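# Seat the diffuser panel in the light fitting

## Task

Lay the diffuser level inside the light fitting so that each of its two short edges is tucked beneath one of the fitting's lips.

## Robot and tools

Robot: two arms, left_arm and right_arm, one on each side of a table. left_arm has a five-finger left hand, right_arm a mirrored five-finger right hand. Scene frame: origin on the table top midway between the nominal bases, +z up, +x out over the table, left_arm toward +y (arm names are not image sides). Measured bases: left_arm at (-0.066, +0.450, 0) m, right_arm at (+0.005, -0.470, 0) m, each turned slightly about z.

Hand point: a point fixed to each palm, 0.05 m in front of it and 0.15 m out from the wrist flange. Its +z runs along the straight fingers, +y out of the palm, +x across the palm away from the thumb on the right hand and toward the thumb on the left hand. Straight fingertips reach 0.06 to 0.07 m past the point along +z and sit 0.06 m behind it along -y. A wrist bracket on the little-finger side can strike objects, and with fingers level the wrist may hang up to 0.11 m (palm down) or 0.23 m (palm up) under the point.

The 28-number row (used by execute_actions and move), all values in [-1, 1], with both arms always present: left_arm dx, dy, dz, rx, ry, rz; left hand little, ring, middle, index, thumb_bend, thumb_turn, force_limit, speed; then right_arm dx, dy, dz, rx, ry, rz; right hand in the same eight-number order. The six pose numbers are an offset, not a pose: they are measured along that arm's own Hand target axes, starting from the Hand target at the beginning of the action or move. 1.0 equals 0.6 m of translation or 180 degrees; rx, ry, rz form one rotation vector. All six at 0 re-requests the current Hand target. Sending the same offset twice moves the arm twice. Finger numbers are absolute targets: -1 open/straight, +1 closed/curled; thumb_turn -1 beside the palm, +1 opposite the fingers. force_limit maps -1..+1 to about 0..10 N (0..15 N for the two thumb motors). speed runs from near zero at -1 to full at +0.48 and above. Hand numbers never mean "unchanged": to keep a hand as it is, repeat the last eight numbers sent to it (or, if nothing was sent yet, its hand_measured six plus hand_force_limit and hand_speed). Use speed -0.94 or lower for a soft grip. The thumb-and-finger grip suits objects about 0.035 to 0.065 m thick.

Tools:
- execute_actions(actions, cameras): actions is a list of actions; each action is up to 15 rows, one per 1/30 s step, each row offset from the action's starting Hand target (not from the prior row). A short action holds its final row. Images appear for an empty actions list or when cameras names them.
- move(target, speed, blend, stop_force, zero, blocking, cameras): straight-line travel of each hand point toward its offset from the Hand target. target is one row or up to 15 rows, all counted from the same starting Hand targets. speed is m/s, 0.002 to 3.6, default 0.25 (turning up to twice that in rad/s). blend in metres rounds corners in a list. stop_force in N, 3 to 120, ends an arm's path when its wrist sensor feels that much push against its travel; zero (default true) re-zeroes first. blocking=false returns early but cannot be combined with stop_force. Moves cap at 10 s and do not avoid obstacles or the other arm. Avoid paths passing near an arm's own base.
- wait(seconds 0 to 10), stop() to brake a running move, zoom_image(camera, region [x0, y0, x1, y1] pixels, at most 504 by 504), show_instructions(), zero_wrist_force(arm), finished_scene(scene 1).
Cameras: cam_high, cam_low, cam_far_left, cam_far_right, cam_left_wrist, cam_right_wrist, each 896x504.

Results: end_effector_position (m), end_effector_quat_wxyz and velocities in the scene frame; Hand target, the commanded pose the next offsets start from (the hand point may rest a little short of it; resend the gap as an offset). Orientation commands are clipped to 32 degrees from the measured one per step. hand_measured, hand_stopped_by (moving, target, force, stalled, fault) and hand_load_n (N at fingertip, positive pushing open) list the six motors in row order; a lost grip shows as load near 0. Wrist force and torque are in the end-effector's axes, a push from a surface reading as force into the arm. The move: line tells how it ended (done, off_target, moving, held, fault) and limits such as paced (pose clipped) or held (steps withheld). MOTOR HOT warns of heating; at 85 °C the arm brakes for 30 to 60 s.

Avoid: arms are stiff, so aiming even slightly past a firm contact can trigger a fault stop (10 s). Net force near 150 N or joint contact torque at its limit (135 N m big joints, 25.2 N m wrist joints) stops the arm. Approach contacts slowly, preferably with stop_force, and pull back past the hand point to release a press. Never let the arms or hands hit or squeeze each other. Do not drop the diffuser, let it fall off the table, swing it fast or strike the fitting hard. Outside pushes may nudge loose objects. Before finishing, the diffuser must stay seated with both hands released.

Each tool is called as name([rows], argument=value, ...), one row to a line, values as JSON.

Reference images:

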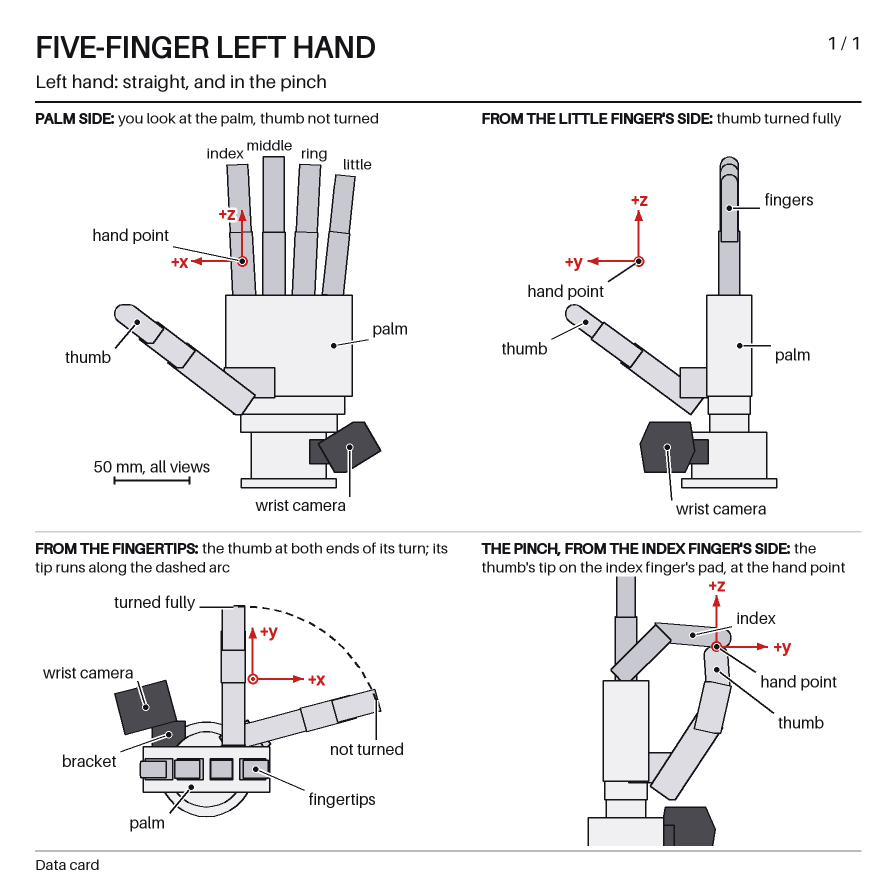

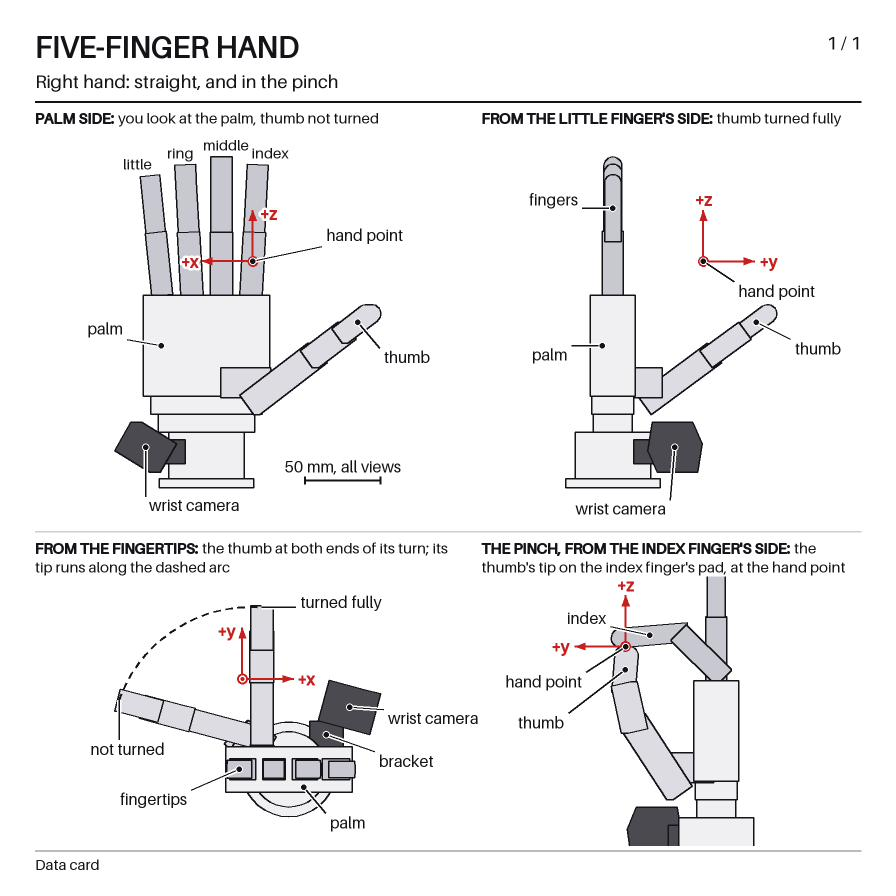

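## Session

execute_actions(actions=[])

Scene clock: 0.00 s.
left_arm: end_effector_position=(+0.7224, +0.1107, +0.1903) hand_measured=(-1.000, -1.000, -1.000, -1.000, -1.000, -1.000) hand_load_n=(+0.0, +0.0, +0.0, +0.0, +0.0, +0.0) hand_stopped_by=(target, target, target, target, target, target) hand_force_limit=0.00 hand_speed=-0.80 end_effector_quat_wxyz=(+0.646, +0.269, +0.697, +0.155) | right_arm: end_effector_position=(+0.5015, -0.0783, +0.3922) hand_measured=(-1.000, -1.000, -1.000, -1.000, -1.000, -1.000) hand_load_n=(+0.0, -0.5, +0.0, +0.0, +0.0, +0.0) hand_stopped_by=(target, target, target, target, target, target) hand_force_limit=0.00 hand_speed=-0.80 end_effector_quat_wxyz=(-0.259, +0.285, +0.889, +0.248)
Joint positions: left_arm=[2.763 -2.325 -1.243 3.446 -1.84 -0.999] | right_arm=[0.119 -0.945 0.837 1.978 0.89 -0.906]
Joint velocities: within noise
Joint torques (N m): no reading
Wrist force (N): no reading
Wrist torque (N m): no reading
Wrist force, peak (N): no reading
Hand target: left_arm +0.7224, +0.1107, +0.1903; +0.646, +0.269, +0.697, +0.155 | right_arm +0.5015, -0.0783, +0.3922; -0.259, +0.285, +0.889, +0.248

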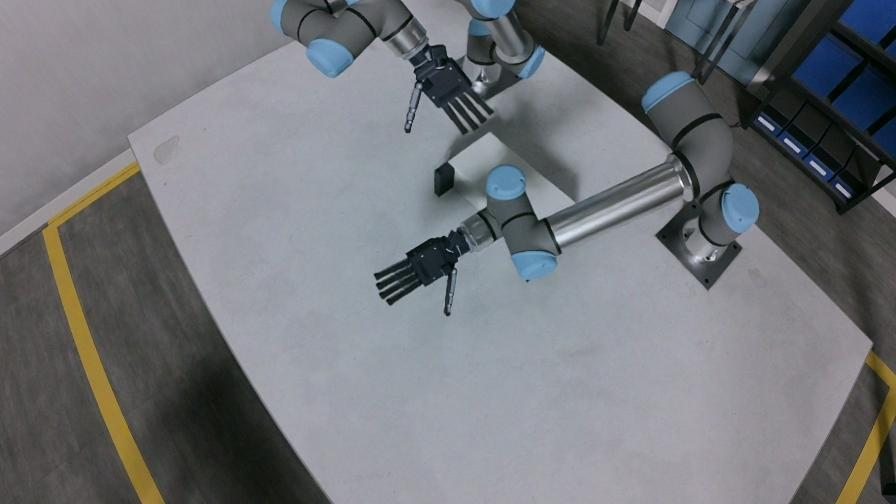

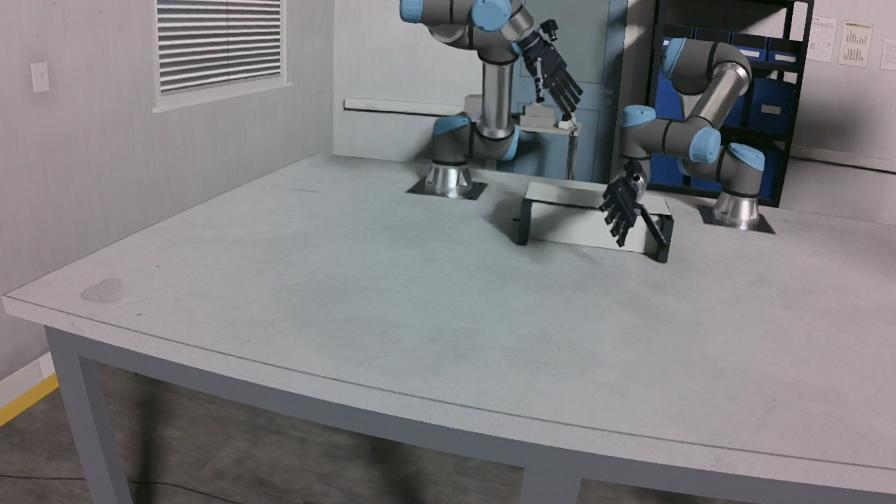

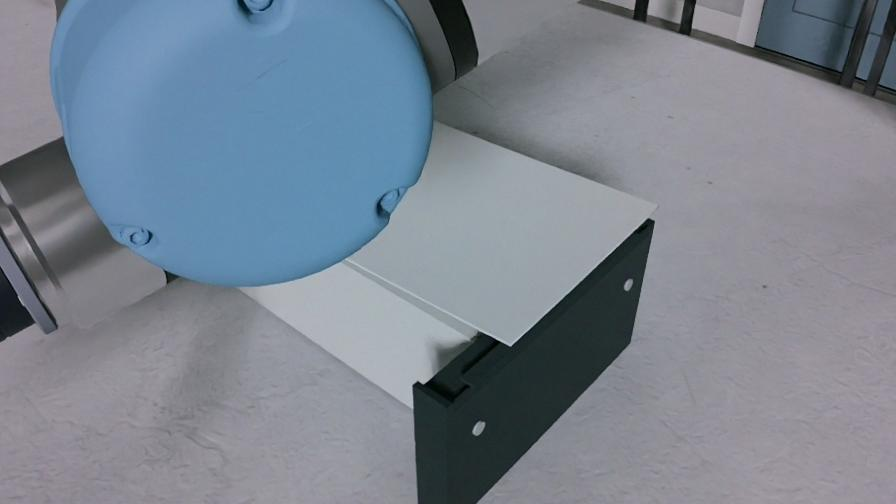

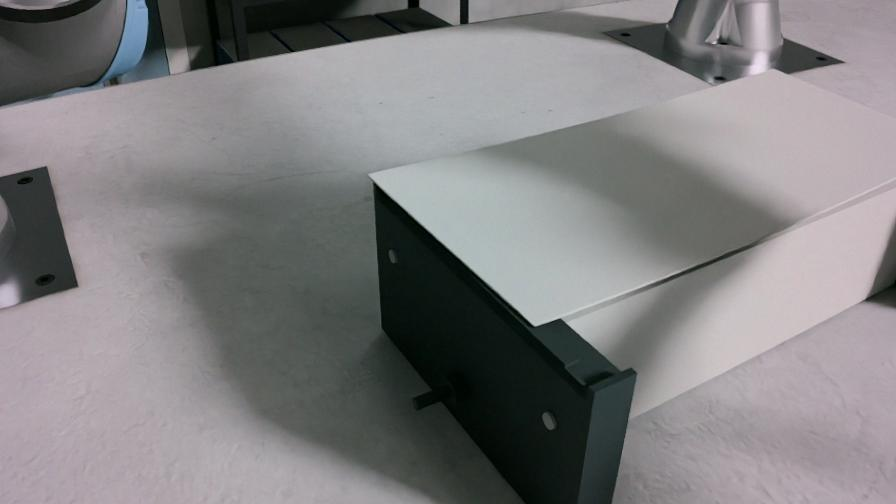

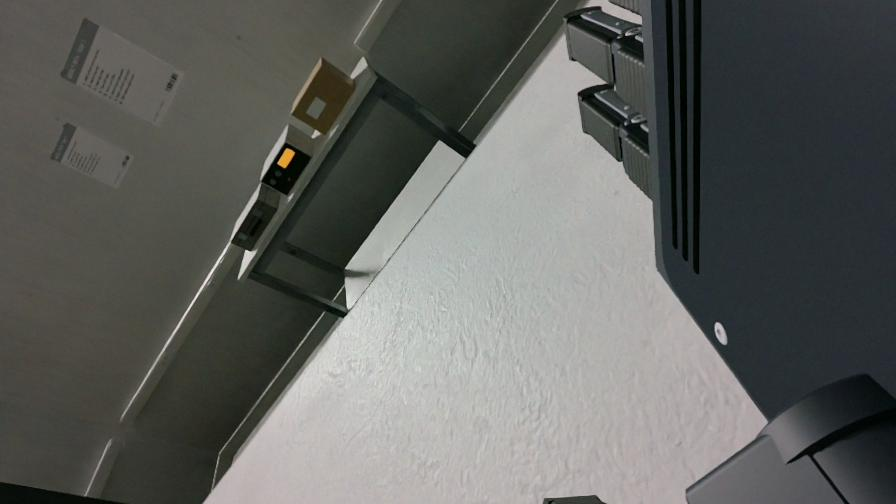

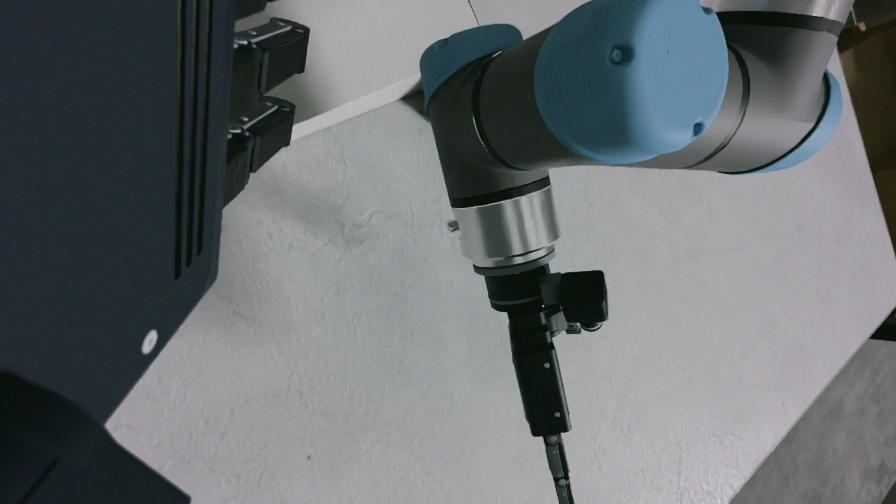

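zoom_image(camera="cam_far_right", region=[400, 150, 700, 450])

zoom_image(camera="cam_far_left", region=[300, 150, 700, 504])

zoom_image(camera="cam_low", region=[480, 140, 720, 290])

zoom_image(camera="cam_high", region=[400, 80, 640, 260])

Scaled by 1.680 from the camera's 896x504 image, which has a finer 1280x720 frame.

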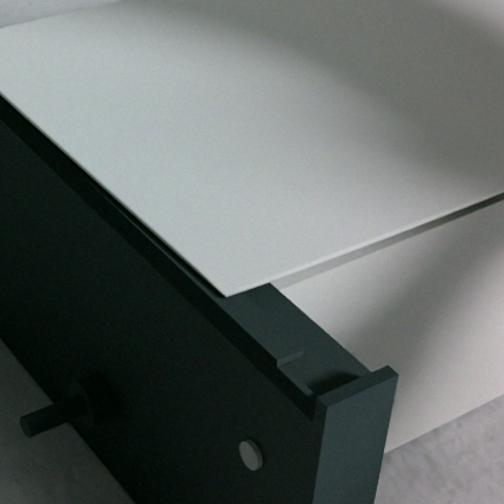

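Scaled by 1.260 from the camera's 896x504 image, which has a finer 1280x720 frame.

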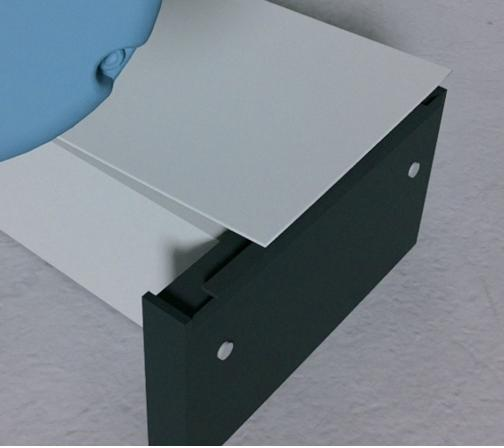

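Scaled by 2.100 from the camera's 896x504 image, which has a finer 1280x720 frame.

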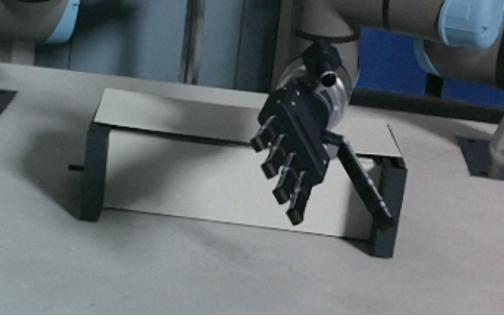

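Scaled by 2.100 from the camera's 896x504 image, which has a finer 1280x720 frame.

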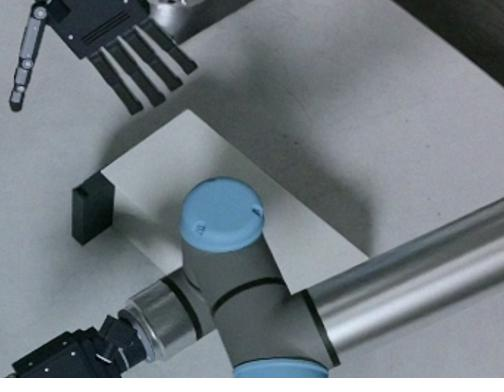

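move(target=[-0.023,0.652,-0.404,0,0,0,-1,-1,-1,-1,-1,-1,0,-0.8,0,0,0,0,0,0,-1,-1,-1,-1,-1,-1,0,-0.8], speed=0.35, cameras=["all"])

Scene clock: 2.37 s.
left_arm: end_effector_position=(+0.5526, +0.4501, +0.4509) hand_measured=(-1.000, -1.000, -1.000, -1.000, -1.000, -1.000) hand_load_n=(+0.0, +0.0, +0.0, +0.0, +0.0, +0.0) hand_stopped_by=(target, target, target, target, target, target) hand_force_limit=0.00 hand_speed=-0.80 end_effector_quat_wxyz=(+0.646, +0.269, +0.697, +0.155) | right_arm: end_effector_position=(+0.5015, -0.0783, +0.3922) hand_measured=(-1.000, -1.000, -1.000, -1.000, -1.000, -1.000) hand_load_n=(+0.0, +0.0, +0.0, +0.0, +0.0, +0.0) hand_stopped_by=(target, target, target, target, target, target) hand_force_limit=0.00 hand_speed=-0.80 end_effector_quat_wxyz=(-0.259, +0.285, +0.889, +0.248)
Joint positions: left_arm=[3.451 -1.476 -1.704 3.051 -1.158 -0.914] | right_arm=[0.119 -0.945 0.837 1.978 0.89 -0.906]
Joint torques (N m): left_arm=[13.12 29.26 14 -0.32 1.74 -2.9] | right_arm=[-0.37 -44.55 -17.74 2.43 -0.75 -0.16]
Wrist force (N): left_arm=[-0.7 0.2 -0.2] | right_arm=[0.1 0.1 0.3]
Wrist torque (N m): left_arm=[0.07 0.06 -0.07] | right_arm=[0.01 -0.03 0.01]
Wrist force, peak (N): left_arm=[-0.8 2.1 -1.3] | right_arm=[0.2 0.3 0.2]
Hand target: left_arm +0.5526, +0.4502, +0.4509; +0.646, +0.269, +0.697, +0.155 | right_arm +0.5015, -0.0783, +0.3922; -0.259, +0.285, +0.889, +0.248
Off the commanded pose: left_arm 0.000 m, 0 deg | right_arm 0.000 m, 0 deg.
move: done
camera_calibration:
cam_left_wrist: T_world_to_cam=[[-0.214684, -0.61419, -0.759395, 0.732298], [-0.513267, 0.73245, -0.447295, 0.154631], [0.830944, 0.293746, -0.472489, -0.261448], [0, 0, 0, 1]] pos_world=[0.453828, 0.41331, 0.501738]

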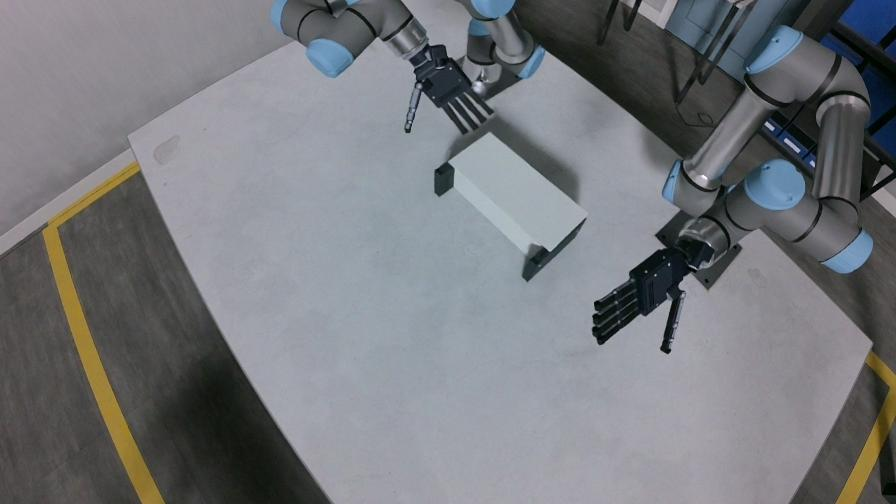

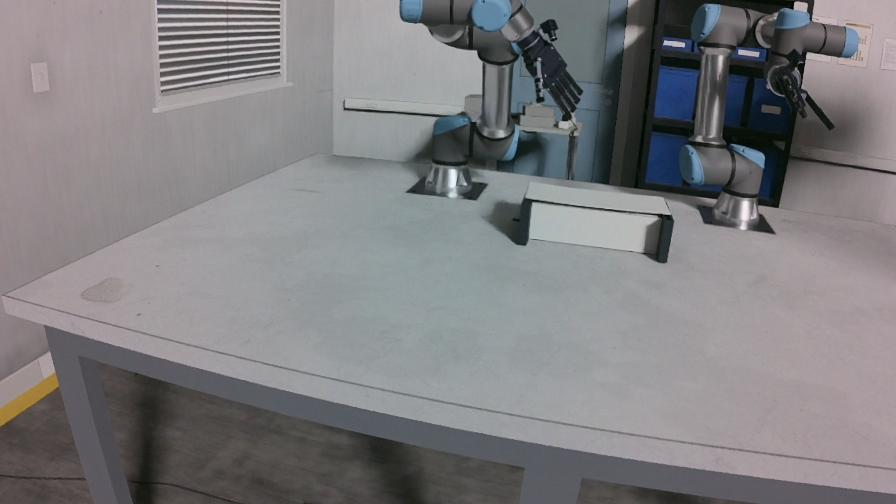

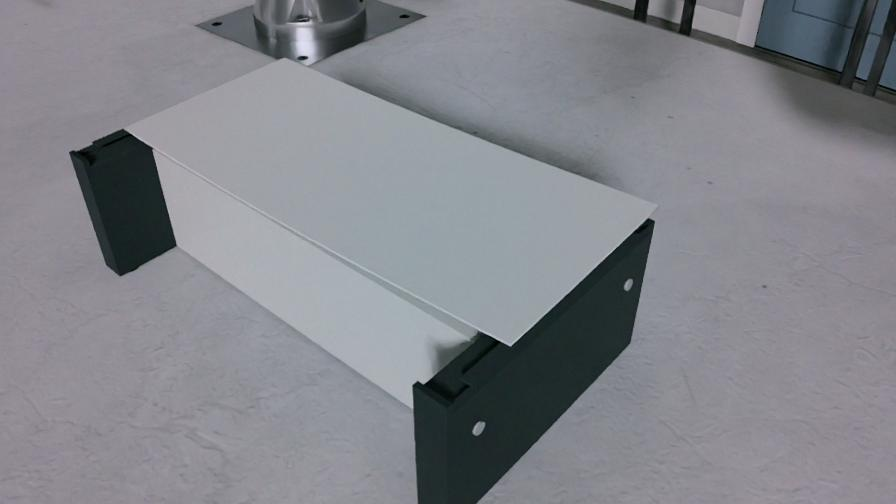

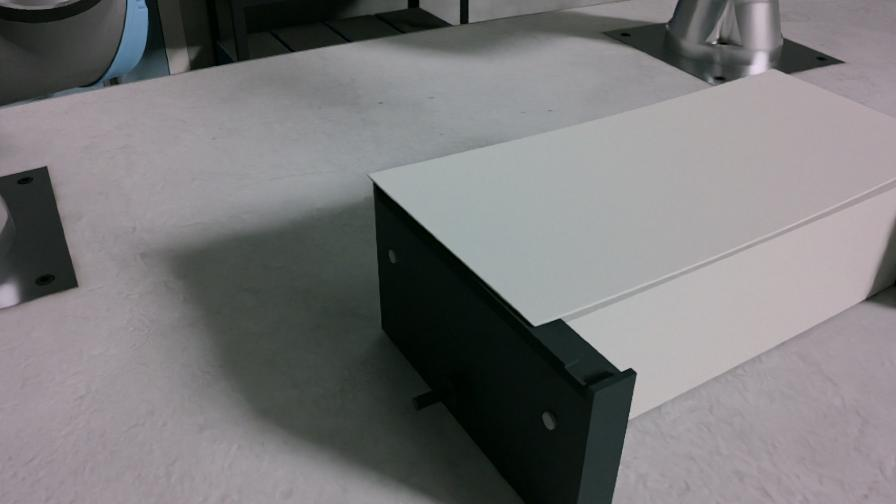

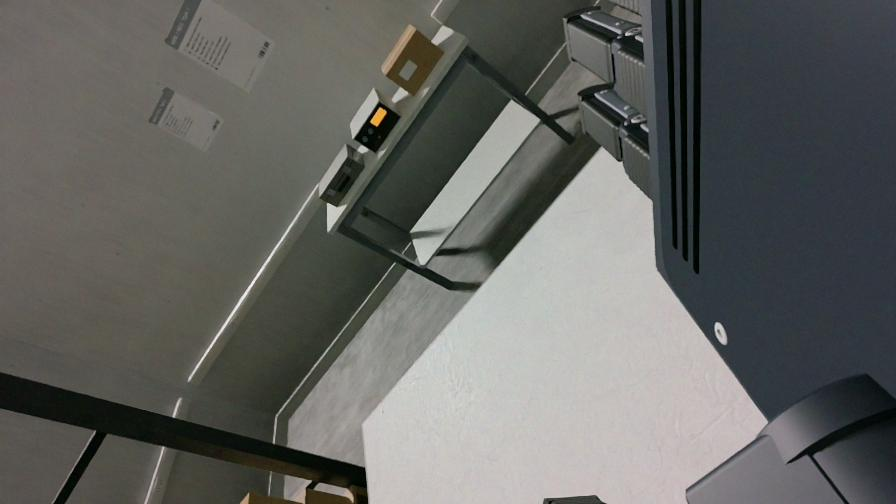

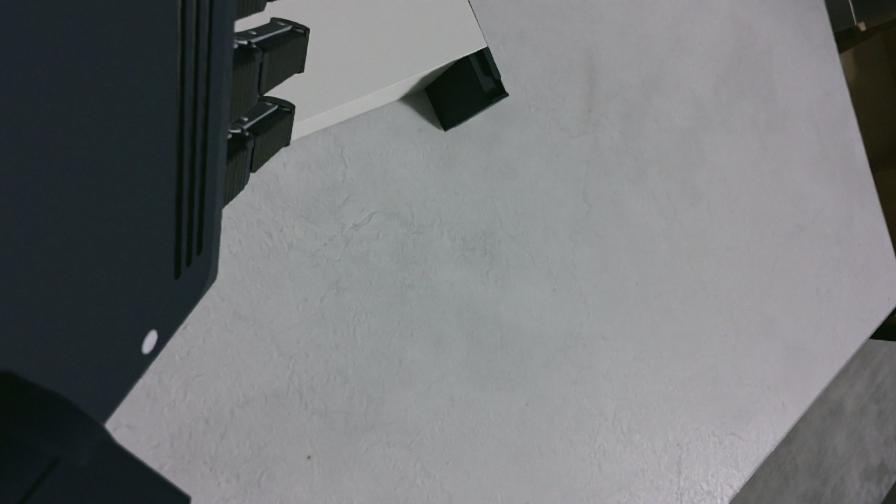

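zoom_image(camera="cam_far_left", region=[50, 100, 250, 300])

zoom_image(camera="cam_far_left", region=[390, 300, 560, 470])

zoom_image(camera="cam_low", region=[490, 160, 700, 280])

zoom_image(camera="cam_high", region=[420, 120, 600, 290])

zoom_image(camera="cam_far_right", region=[350, 150, 660, 460])

Scaled by 2.520 from the camera's 896x504 image, which has a finer 1280x720 frame.

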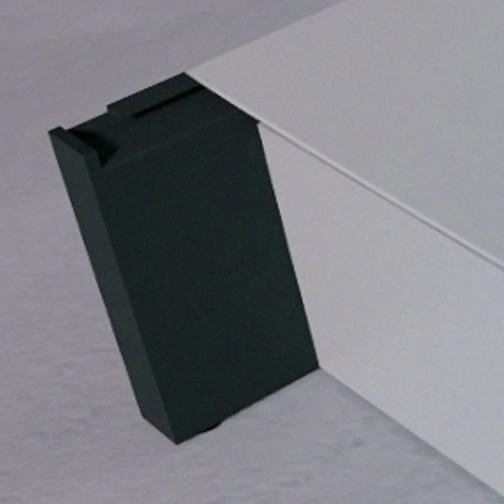

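Scaled by 2.965 from the camera's 896x504 image, which has a finer 1280x720 frame.

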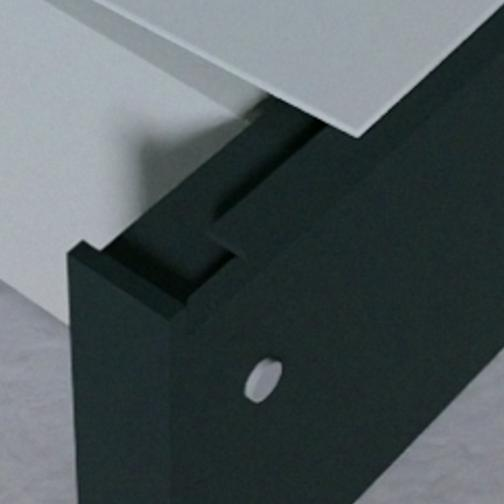

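Scaled by 2.400 from the camera's 896x504 image, which has a finer 1280x720 frame.

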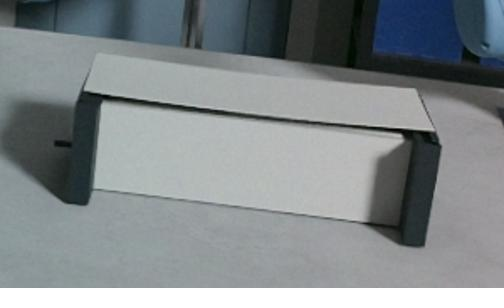

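Scaled by 2.800 from the camera's 896x504 image, which has a finer 1280x720 frame.

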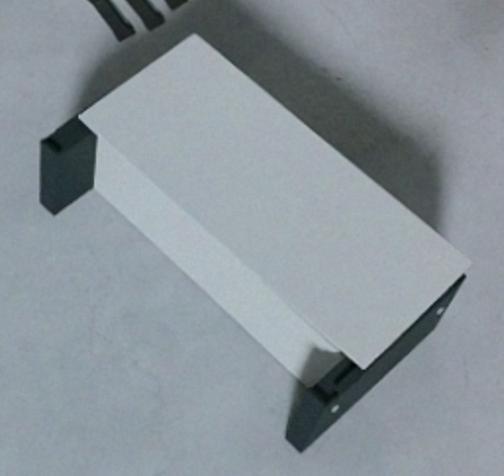

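Scaled by 1.626 from the camera's 896x504 image, which has a finer 1280x720 frame.

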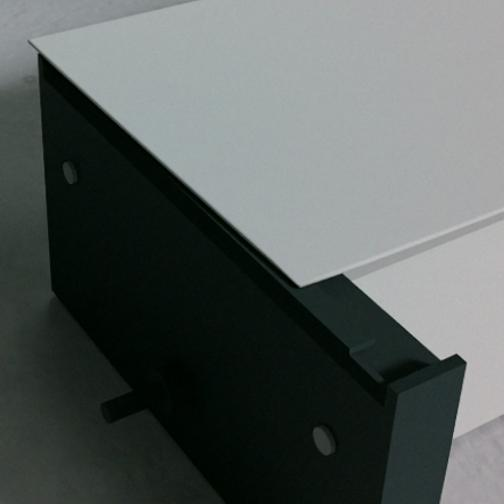

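move(target=[0,0,0,0,0,0,-1,-1,-1,-1,-1,-1,0,-0.8,0.0572,-0.3240,0.1252,0.1204,-0.0535,0.0764,-1,-1,-1,-1,-1,-1,0,-0.8], speed=0.35, cameras=["cam_right_wrist"])

zoom_image(camera="cam_right_wrist", region=[196, 0, 700, 504])

Scene clock: 5.07 s.
left_arm: end_effector_position=(+0.5526, +0.4502, +0.4509) hand_measured=(-1.000, -1.000, -1.000, -1.000, -1.000, -1.000) hand_load_n=(+0.0, +0.0, +0.0, +0.0, +0.0, +0.0) hand_stopped_by=(target, target, target, target, target, target) hand_force_limit=0.00 hand_speed=-0.80 end_effector_quat_wxyz=(+0.646, +0.269, +0.697, +0.155) | right_arm: end_effector_position=(+0.3300, -0.1601, +0.3003) hand_measured=(-1.000, -1.000, -1.000, -1.000, -1.000, -1.000) hand_load_n=(+0.0, +0.0, +0.0, +0.0, +0.0, +0.0) hand_stopped_by=(target, target, target, target, target, target) hand_force_limit=0.00 hand_speed=-0.80 end_effector_quat_wxyz=(-0.261, +0.354, +0.898, +0.020)
Joint positions: left_arm=[3.451 -1.475 -1.705 3.051 -1.157 -0.914] | right_arm=[0.205 -1.262 1.437 1.82 1.244 -0.653]
Joint torques (N m): left_arm=[12.39 29.79 13.41 -0.32 1.69 -2.7] | right_arm=[-5.57 -28.19 -4.27 4.19 1.67 1.48]
Wrist force (N): left_arm=[-0.7 0.3 0.2] | right_arm=[-0.3 -0.1 -0.2]
Wrist torque (N m): left_arm=[0.05 0.06 -0.06] | right_arm=[0.08 0.03 0.03]
Wrist force, peak (N): left_arm=[-0.9 0.0 0.0] | right_arm=[0.0 -1.5 1.0]
Hand target: left_arm +0.5526, +0.4502, +0.4509; +0.646, +0.269, +0.697, +0.155 | right_arm +0.3300, -0.1602, +0.3002; -0.261, +0.354, +0.898, +0.019
Off the commanded pose: left_arm 0.000 m, 0 deg | right_arm 0.000 m, 0 deg.
move: done
camera_calibration:
cam_right_wrist: T_world_to_cam=[[0.437963, 0.898993, 0.000580705, -0.00154798], [0.898993, -0.437963, 0.000477934, -0.36633], [0.000683987, 0.000312732, -1, 0.415344], [0, 0, 0, 1]] pos_world=[0.329722, -0.159177, 0.41552]
Images, in order (width x height): cam_right_wrist 896x504.

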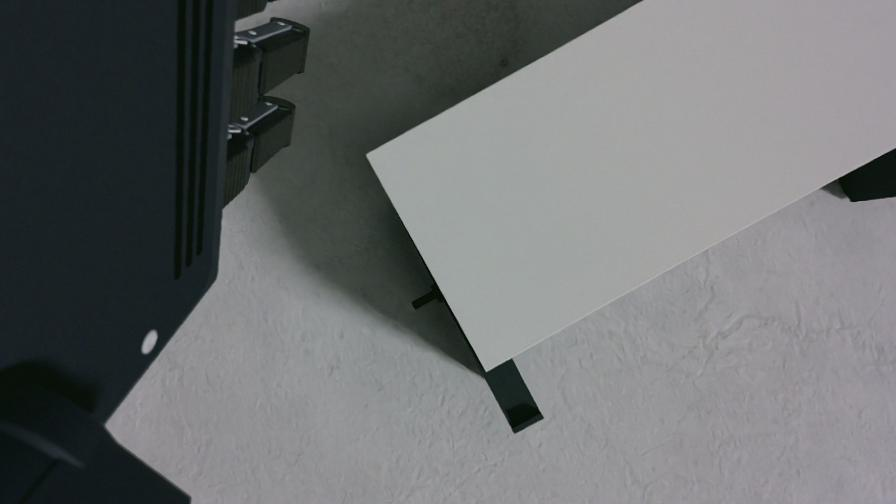

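Scaled by 1.000.

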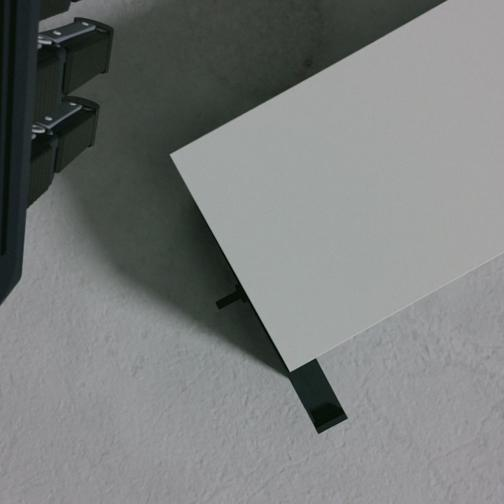

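move(target=[0,0,0,0,0,0,-1,-1,-1,-1,-1,-1,0,-0.8,0.3127,0.3743,0.1104,0,0,0,-1,-1,-1,-1,-1,-1,0,-0.8], speed=0.35, cameras=["cam_right_wrist"])

zoom_image(camera="cam_right_wrist", region=[300, 200, 700, 504])

Scene clock: 7.23 s.
left_arm: end_effector_position=(+0.5526, +0.4502, +0.4509) hand_measured=(-1.000, -1.000, -1.000, -1.000, -1.000, -1.000) hand_load_n=(+0.0, +0.0, +0.0, +0.0, +0.0, +0.0) hand_stopped_by=(target, target, target, target, target, target) hand_force_limit=0.00 hand_speed=-0.80 end_effector_quat_wxyz=(+0.646, +0.269, +0.697, +0.155) | right_arm: end_effector_position=(+0.3298, +0.1395, +0.2996) hand_measured=(-1.000, -1.000, -1.000, -1.000, -1.000, -1.000) hand_load_n=(+0.0, +0.0, +0.0, +0.0, +0.0, +0.0) hand_stopped_by=(target, target, target, target, target, target) hand_force_limit=0.00 hand_speed=-0.80 end_effector_quat_wxyz=(-0.261, +0.354, +0.898, +0.020)
Joint positions: left_arm=[3.451 -1.475 -1.705 3.051 -1.157 -0.914] | right_arm=[0.708 -0.472 0.044 2.211 1.082 -0.132]
Joint torques (N m): left_arm=[11.45 29.32 14.98 -0.43 1.68 -2.37] | right_arm=[9.89 -67.4 -12.58 0.76 1.09 1.71]
Wrist force (N): left_arm=[-0.5 -0.1 -0.3] | right_arm=[-0.4 -0.2 0.1]
Wrist torque (N m): left_arm=[0.03 0.02 -0.03] | right_arm=[0.04 0.02 0.02]
Wrist force, peak (N): left_arm=[-0.8 -0.1 0.1] | right_arm=[-1.9 -1.9 -0.3]
Hand target: left_arm +0.5526, +0.4502, +0.4509; +0.646, +0.269, +0.697, +0.155 | right_arm +0.3299, +0.1398, +0.2998; -0.261, +0.354, +0.898, +0.019
Off the commanded pose: left_arm 0.000 m, 0 deg | right_arm 0.000 m, 0 deg.
move: done
camera_calibration:
cam_right_wrist: T_world_to_cam=[[0.43844, 0.898759, 0.00179581, -0.271386], [0.89876, -0.438441, -0.0000005865, -0.234503], [0.000786828, 0.00161426, -0.999998, 0.414335], [0, 0, 0, 1]] pos_world=[0.329422, 0.140426, 0.414821]
Images, in order (width x height): cam_right_wrist 896x504.

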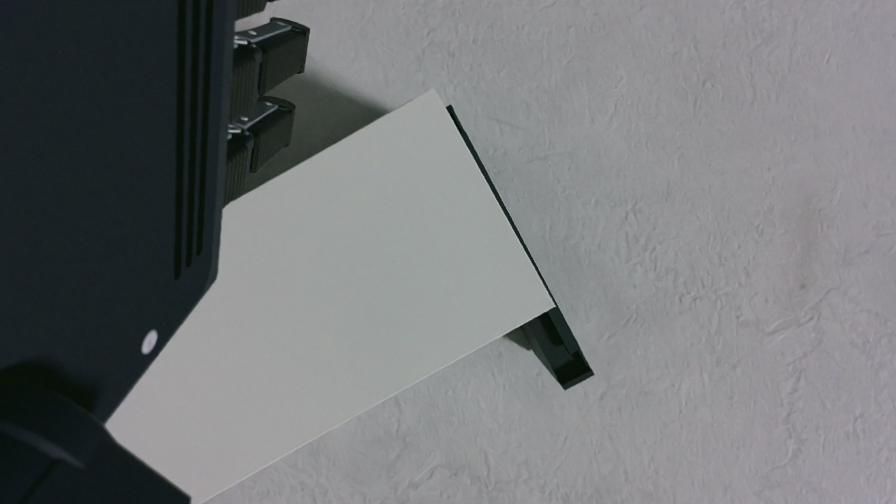

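Scaled by 1.260 from the camera's 896x504 image, which has a finer 1280x720 frame.

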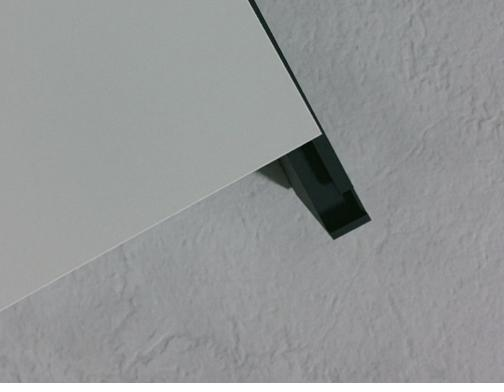

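move(target=[0,0,0,0,0,0,-1,-1,-1,-1,-1,-1,0,-0.8,-0.4835,-0.2455,-0.0638,0,0,0,-1,-1,-1,-1,-1,-1,0,-0.8], speed=0.35, cameras=["cam_right_wrist"])

zoom_image(camera="cam_right_wrist", region=[330, 150, 580, 400])

Scene clock: 9.47 s.
left_arm: end_effector_position=(+0.5526, +0.4502, +0.4509) hand_measured=(-1.000, -1.000, -1.000, -1.000, -1.000, -1.000) hand_load_n=(+0.0, +0.0, +0.0, +0.0, +0.0, +0.0) hand_stopped_by=(target, target, target, target, target, target) hand_force_limit=0.00 hand_speed=-0.80 end_effector_quat_wxyz=(+0.646, +0.269, +0.697, +0.155) | right_arm: end_effector_position=(+0.4300, -0.1603, +0.2151) hand_measured=(-1.000, -1.000, -1.000, -1.000, -1.000, -1.000) hand_load_n=(+0.0, +0.0, +0.0, +0.0, +0.0, +0.0) hand_stopped_by=(target, target, target, target, target, target) hand_force_limit=0.00 hand_speed=-0.80 end_effector_quat_wxyz=(-0.261, +0.354, +0.898, +0.020)
Joint positions: left_arm=[3.451 -1.475 -1.705 3.051 -1.157 -0.914] | right_arm=[0.16 -1.001 1.279 1.731 1.263 -0.696]
Joint torques (N m): left_arm=[11.67 29.35 14.08 -0.3 1.51 -2.06] | right_arm=[-9.69 -26.69 -19.23 4.62 -0.07 -1.77]
Wrist force (N): left_arm=[-0.4 -0.1 -0.1] | right_arm=[-0.1 0.0 0.4]
Wrist torque (N m): left_arm=[0.02 0.02 -0.04] | right_arm=[0.05 -0.03 -0.03]
Wrist force, peak (N): left_arm=[-0.8 0.1 0.0] | right_arm=[-2.1 -1.5 0.1]
Hand target: left_arm +0.5526, +0.4502, +0.4509; +0.646, +0.269, +0.697, +0.155 | right_arm +0.4300, -0.1604, +0.2150; -0.261, +0.354, +0.898, +0.019
Off the commanded pose: left_arm 0.000 m, 0 deg | right_arm 0.000 m, 0 deg.
move: done
camera_calibration:
cam_right_wrist: T_world_to_cam=[[0.438166, 0.898894, 0.000268445, -0.0451604], [0.898894, -0.438166, 0.000520145, -0.456146], [0.000585179, 0.0000133942, -1, 0.330071], [0, 0, 0, 1]] pos_world=[0.429622, -0.159278, 0.33032]
Images, in order (width x height): cam_right_wrist 896x504.

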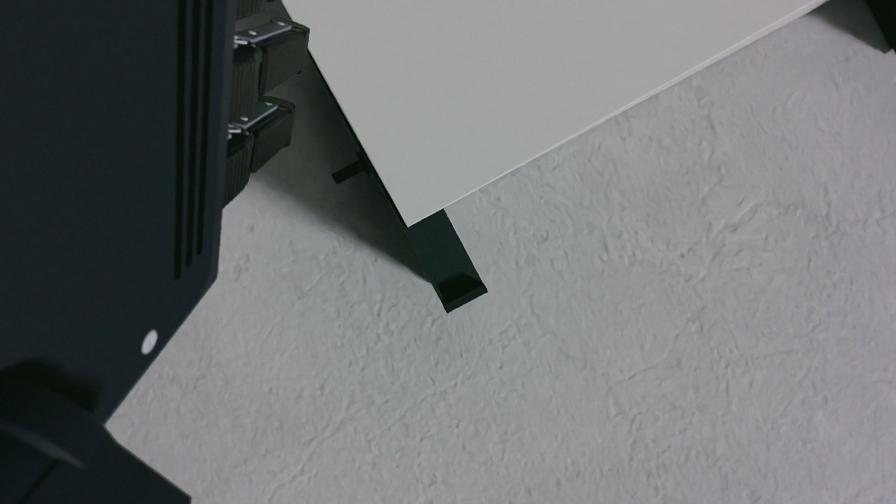

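Scaled by 2.016 from the camera's 896x504 image, which has a finer 1280x720 frame.

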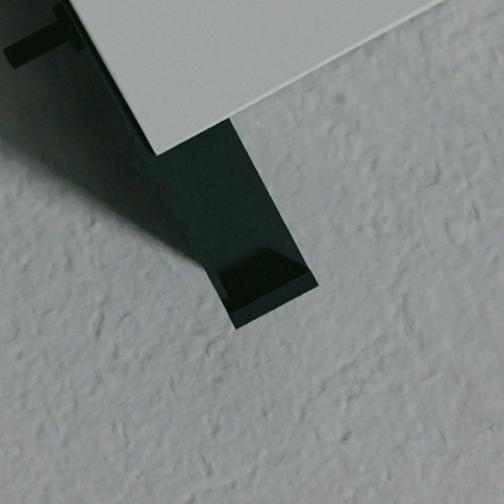

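execute_actions(actions=[], cameras=["cam_far_left","cam_low"])

zoom_image(camera="cam_far_left", region=[330, 240, 530, 420])

zoom_image(camera="cam_far_left", region=[120, 110, 350, 300])

zoom_image(camera="cam_low", region=[510, 170, 600, 260])

zoom_image(camera="cam_low", region=[590, 180, 680, 270])

Scene clock: 11.37 s.
left_arm: end_effector_position=(+0.5526, +0.4502, +0.4509) hand_measured=(-1.000, -1.000, -1.000, -1.000, -1.000, -1.000) hand_load_n=(+0.0, +0.0, +0.0, +0.0, +0.0, +0.0) hand_stopped_by=(target, target, target, target, target, target) hand_force_limit=0.00 hand_speed=-0.80 end_effector_quat_wxyz=(+0.646, +0.269, +0.697, +0.155) | right_arm: end_effector_position=(+0.4300, -0.1604, +0.2150) hand_measured=(-1.000, -1.000, -1.000, -1.000, -1.000, -1.000) hand_load_n=(+0.0, +0.0, -0.5, +0.0, +0.0, +0.0) hand_stopped_by=(target, target, target, target, target, target) hand_force_limit=0.00 hand_speed=-0.80 end_effector_quat_wxyz=(-0.261, +0.354, +0.898, +0.019)
Joint positions: left_arm=[3.451 -1.475 -1.705 3.051 -1.157 -0.914] | right_arm=[0.159 -1.001 1.279 1.731 1.264 -0.696]
Joint velocities: within noise
Joint torques (N m): left_arm=[12.74 28.96 15.11 -0.12 1.43 -1.99] | right_arm=[-10.37 -27.02 -6.12 4.06 1.58 -1.85]
Wrist force (N): left_arm=[-0.4 0.0 0.0] | right_arm=[0.0 0.0 0.4]
Wrist torque (N m): left_arm=[0.02 0.01 -0.03] | right_arm=[0.05 -0.04 -0.01]
Wrist force, peak (N): left_arm=[-0.9 0.1 0.2] | right_arm=[-0.3 -0.3 0.4]
Hand target: left_arm +0.5526, +0.4502, +0.4509; +0.646, +0.269, +0.697, +0.155 | right_arm +0.4300, -0.1604, +0.2150; -0.261, +0.354, +0.898, +0.019
Off the commanded pose: left_arm 0.000 m, 0 deg | right_arm 0.000 m, 0 deg.
Images, in order (width x height): cam_low 896x504, cam_far_left 896x504.

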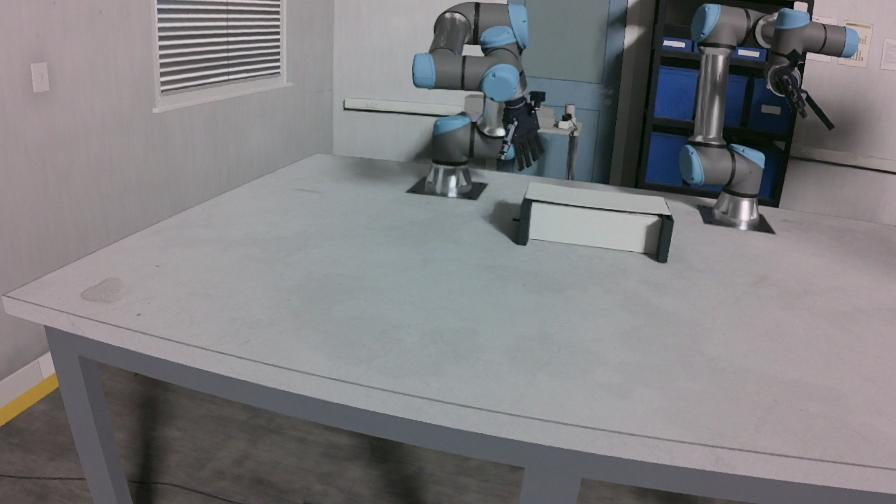

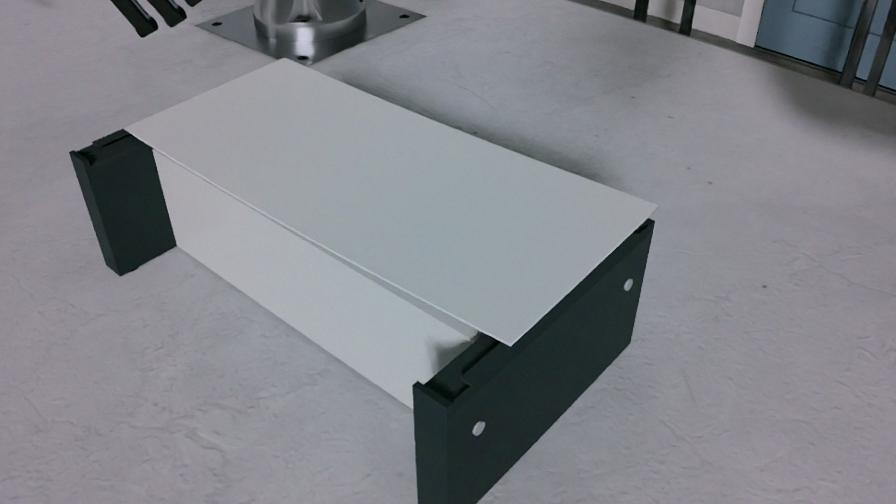

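Scaled by 2.520 from the camera's 896x504 image, which has a finer 1280x720 frame.

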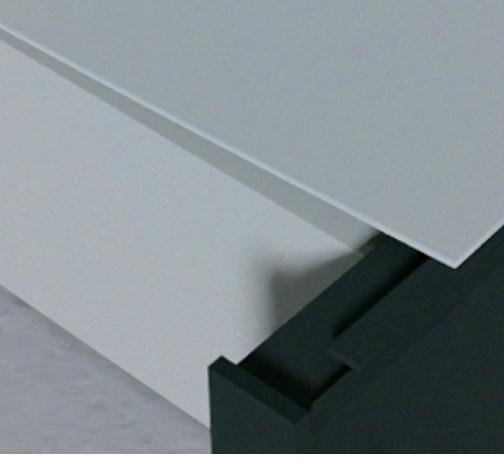

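Scaled by 2.191 from the camera's 896x504 image, which has a finer 1280x720 frame.

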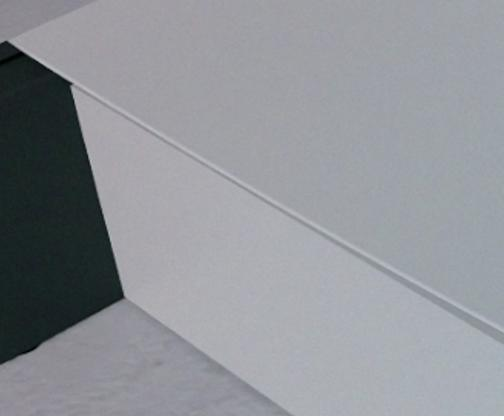

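Scaled by 5.600 from the camera's 896x504 image, which has a finer 1280x720 frame.

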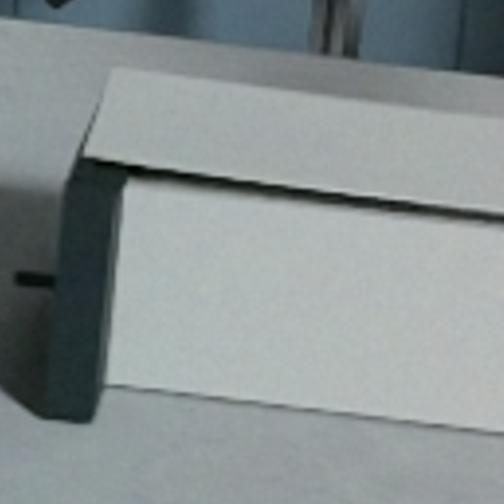

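Scaled by 5.600 from the camera's 896x504 image, which has a finer 1280x720 frame.

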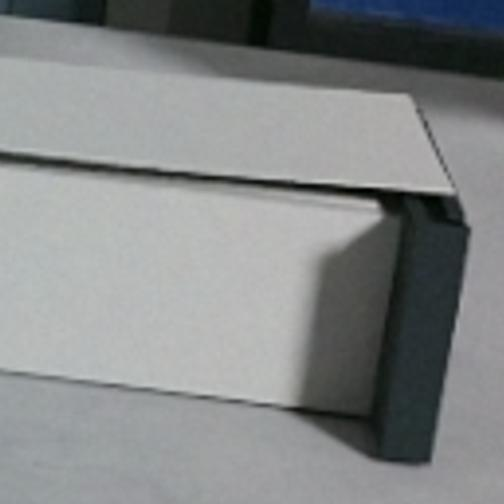

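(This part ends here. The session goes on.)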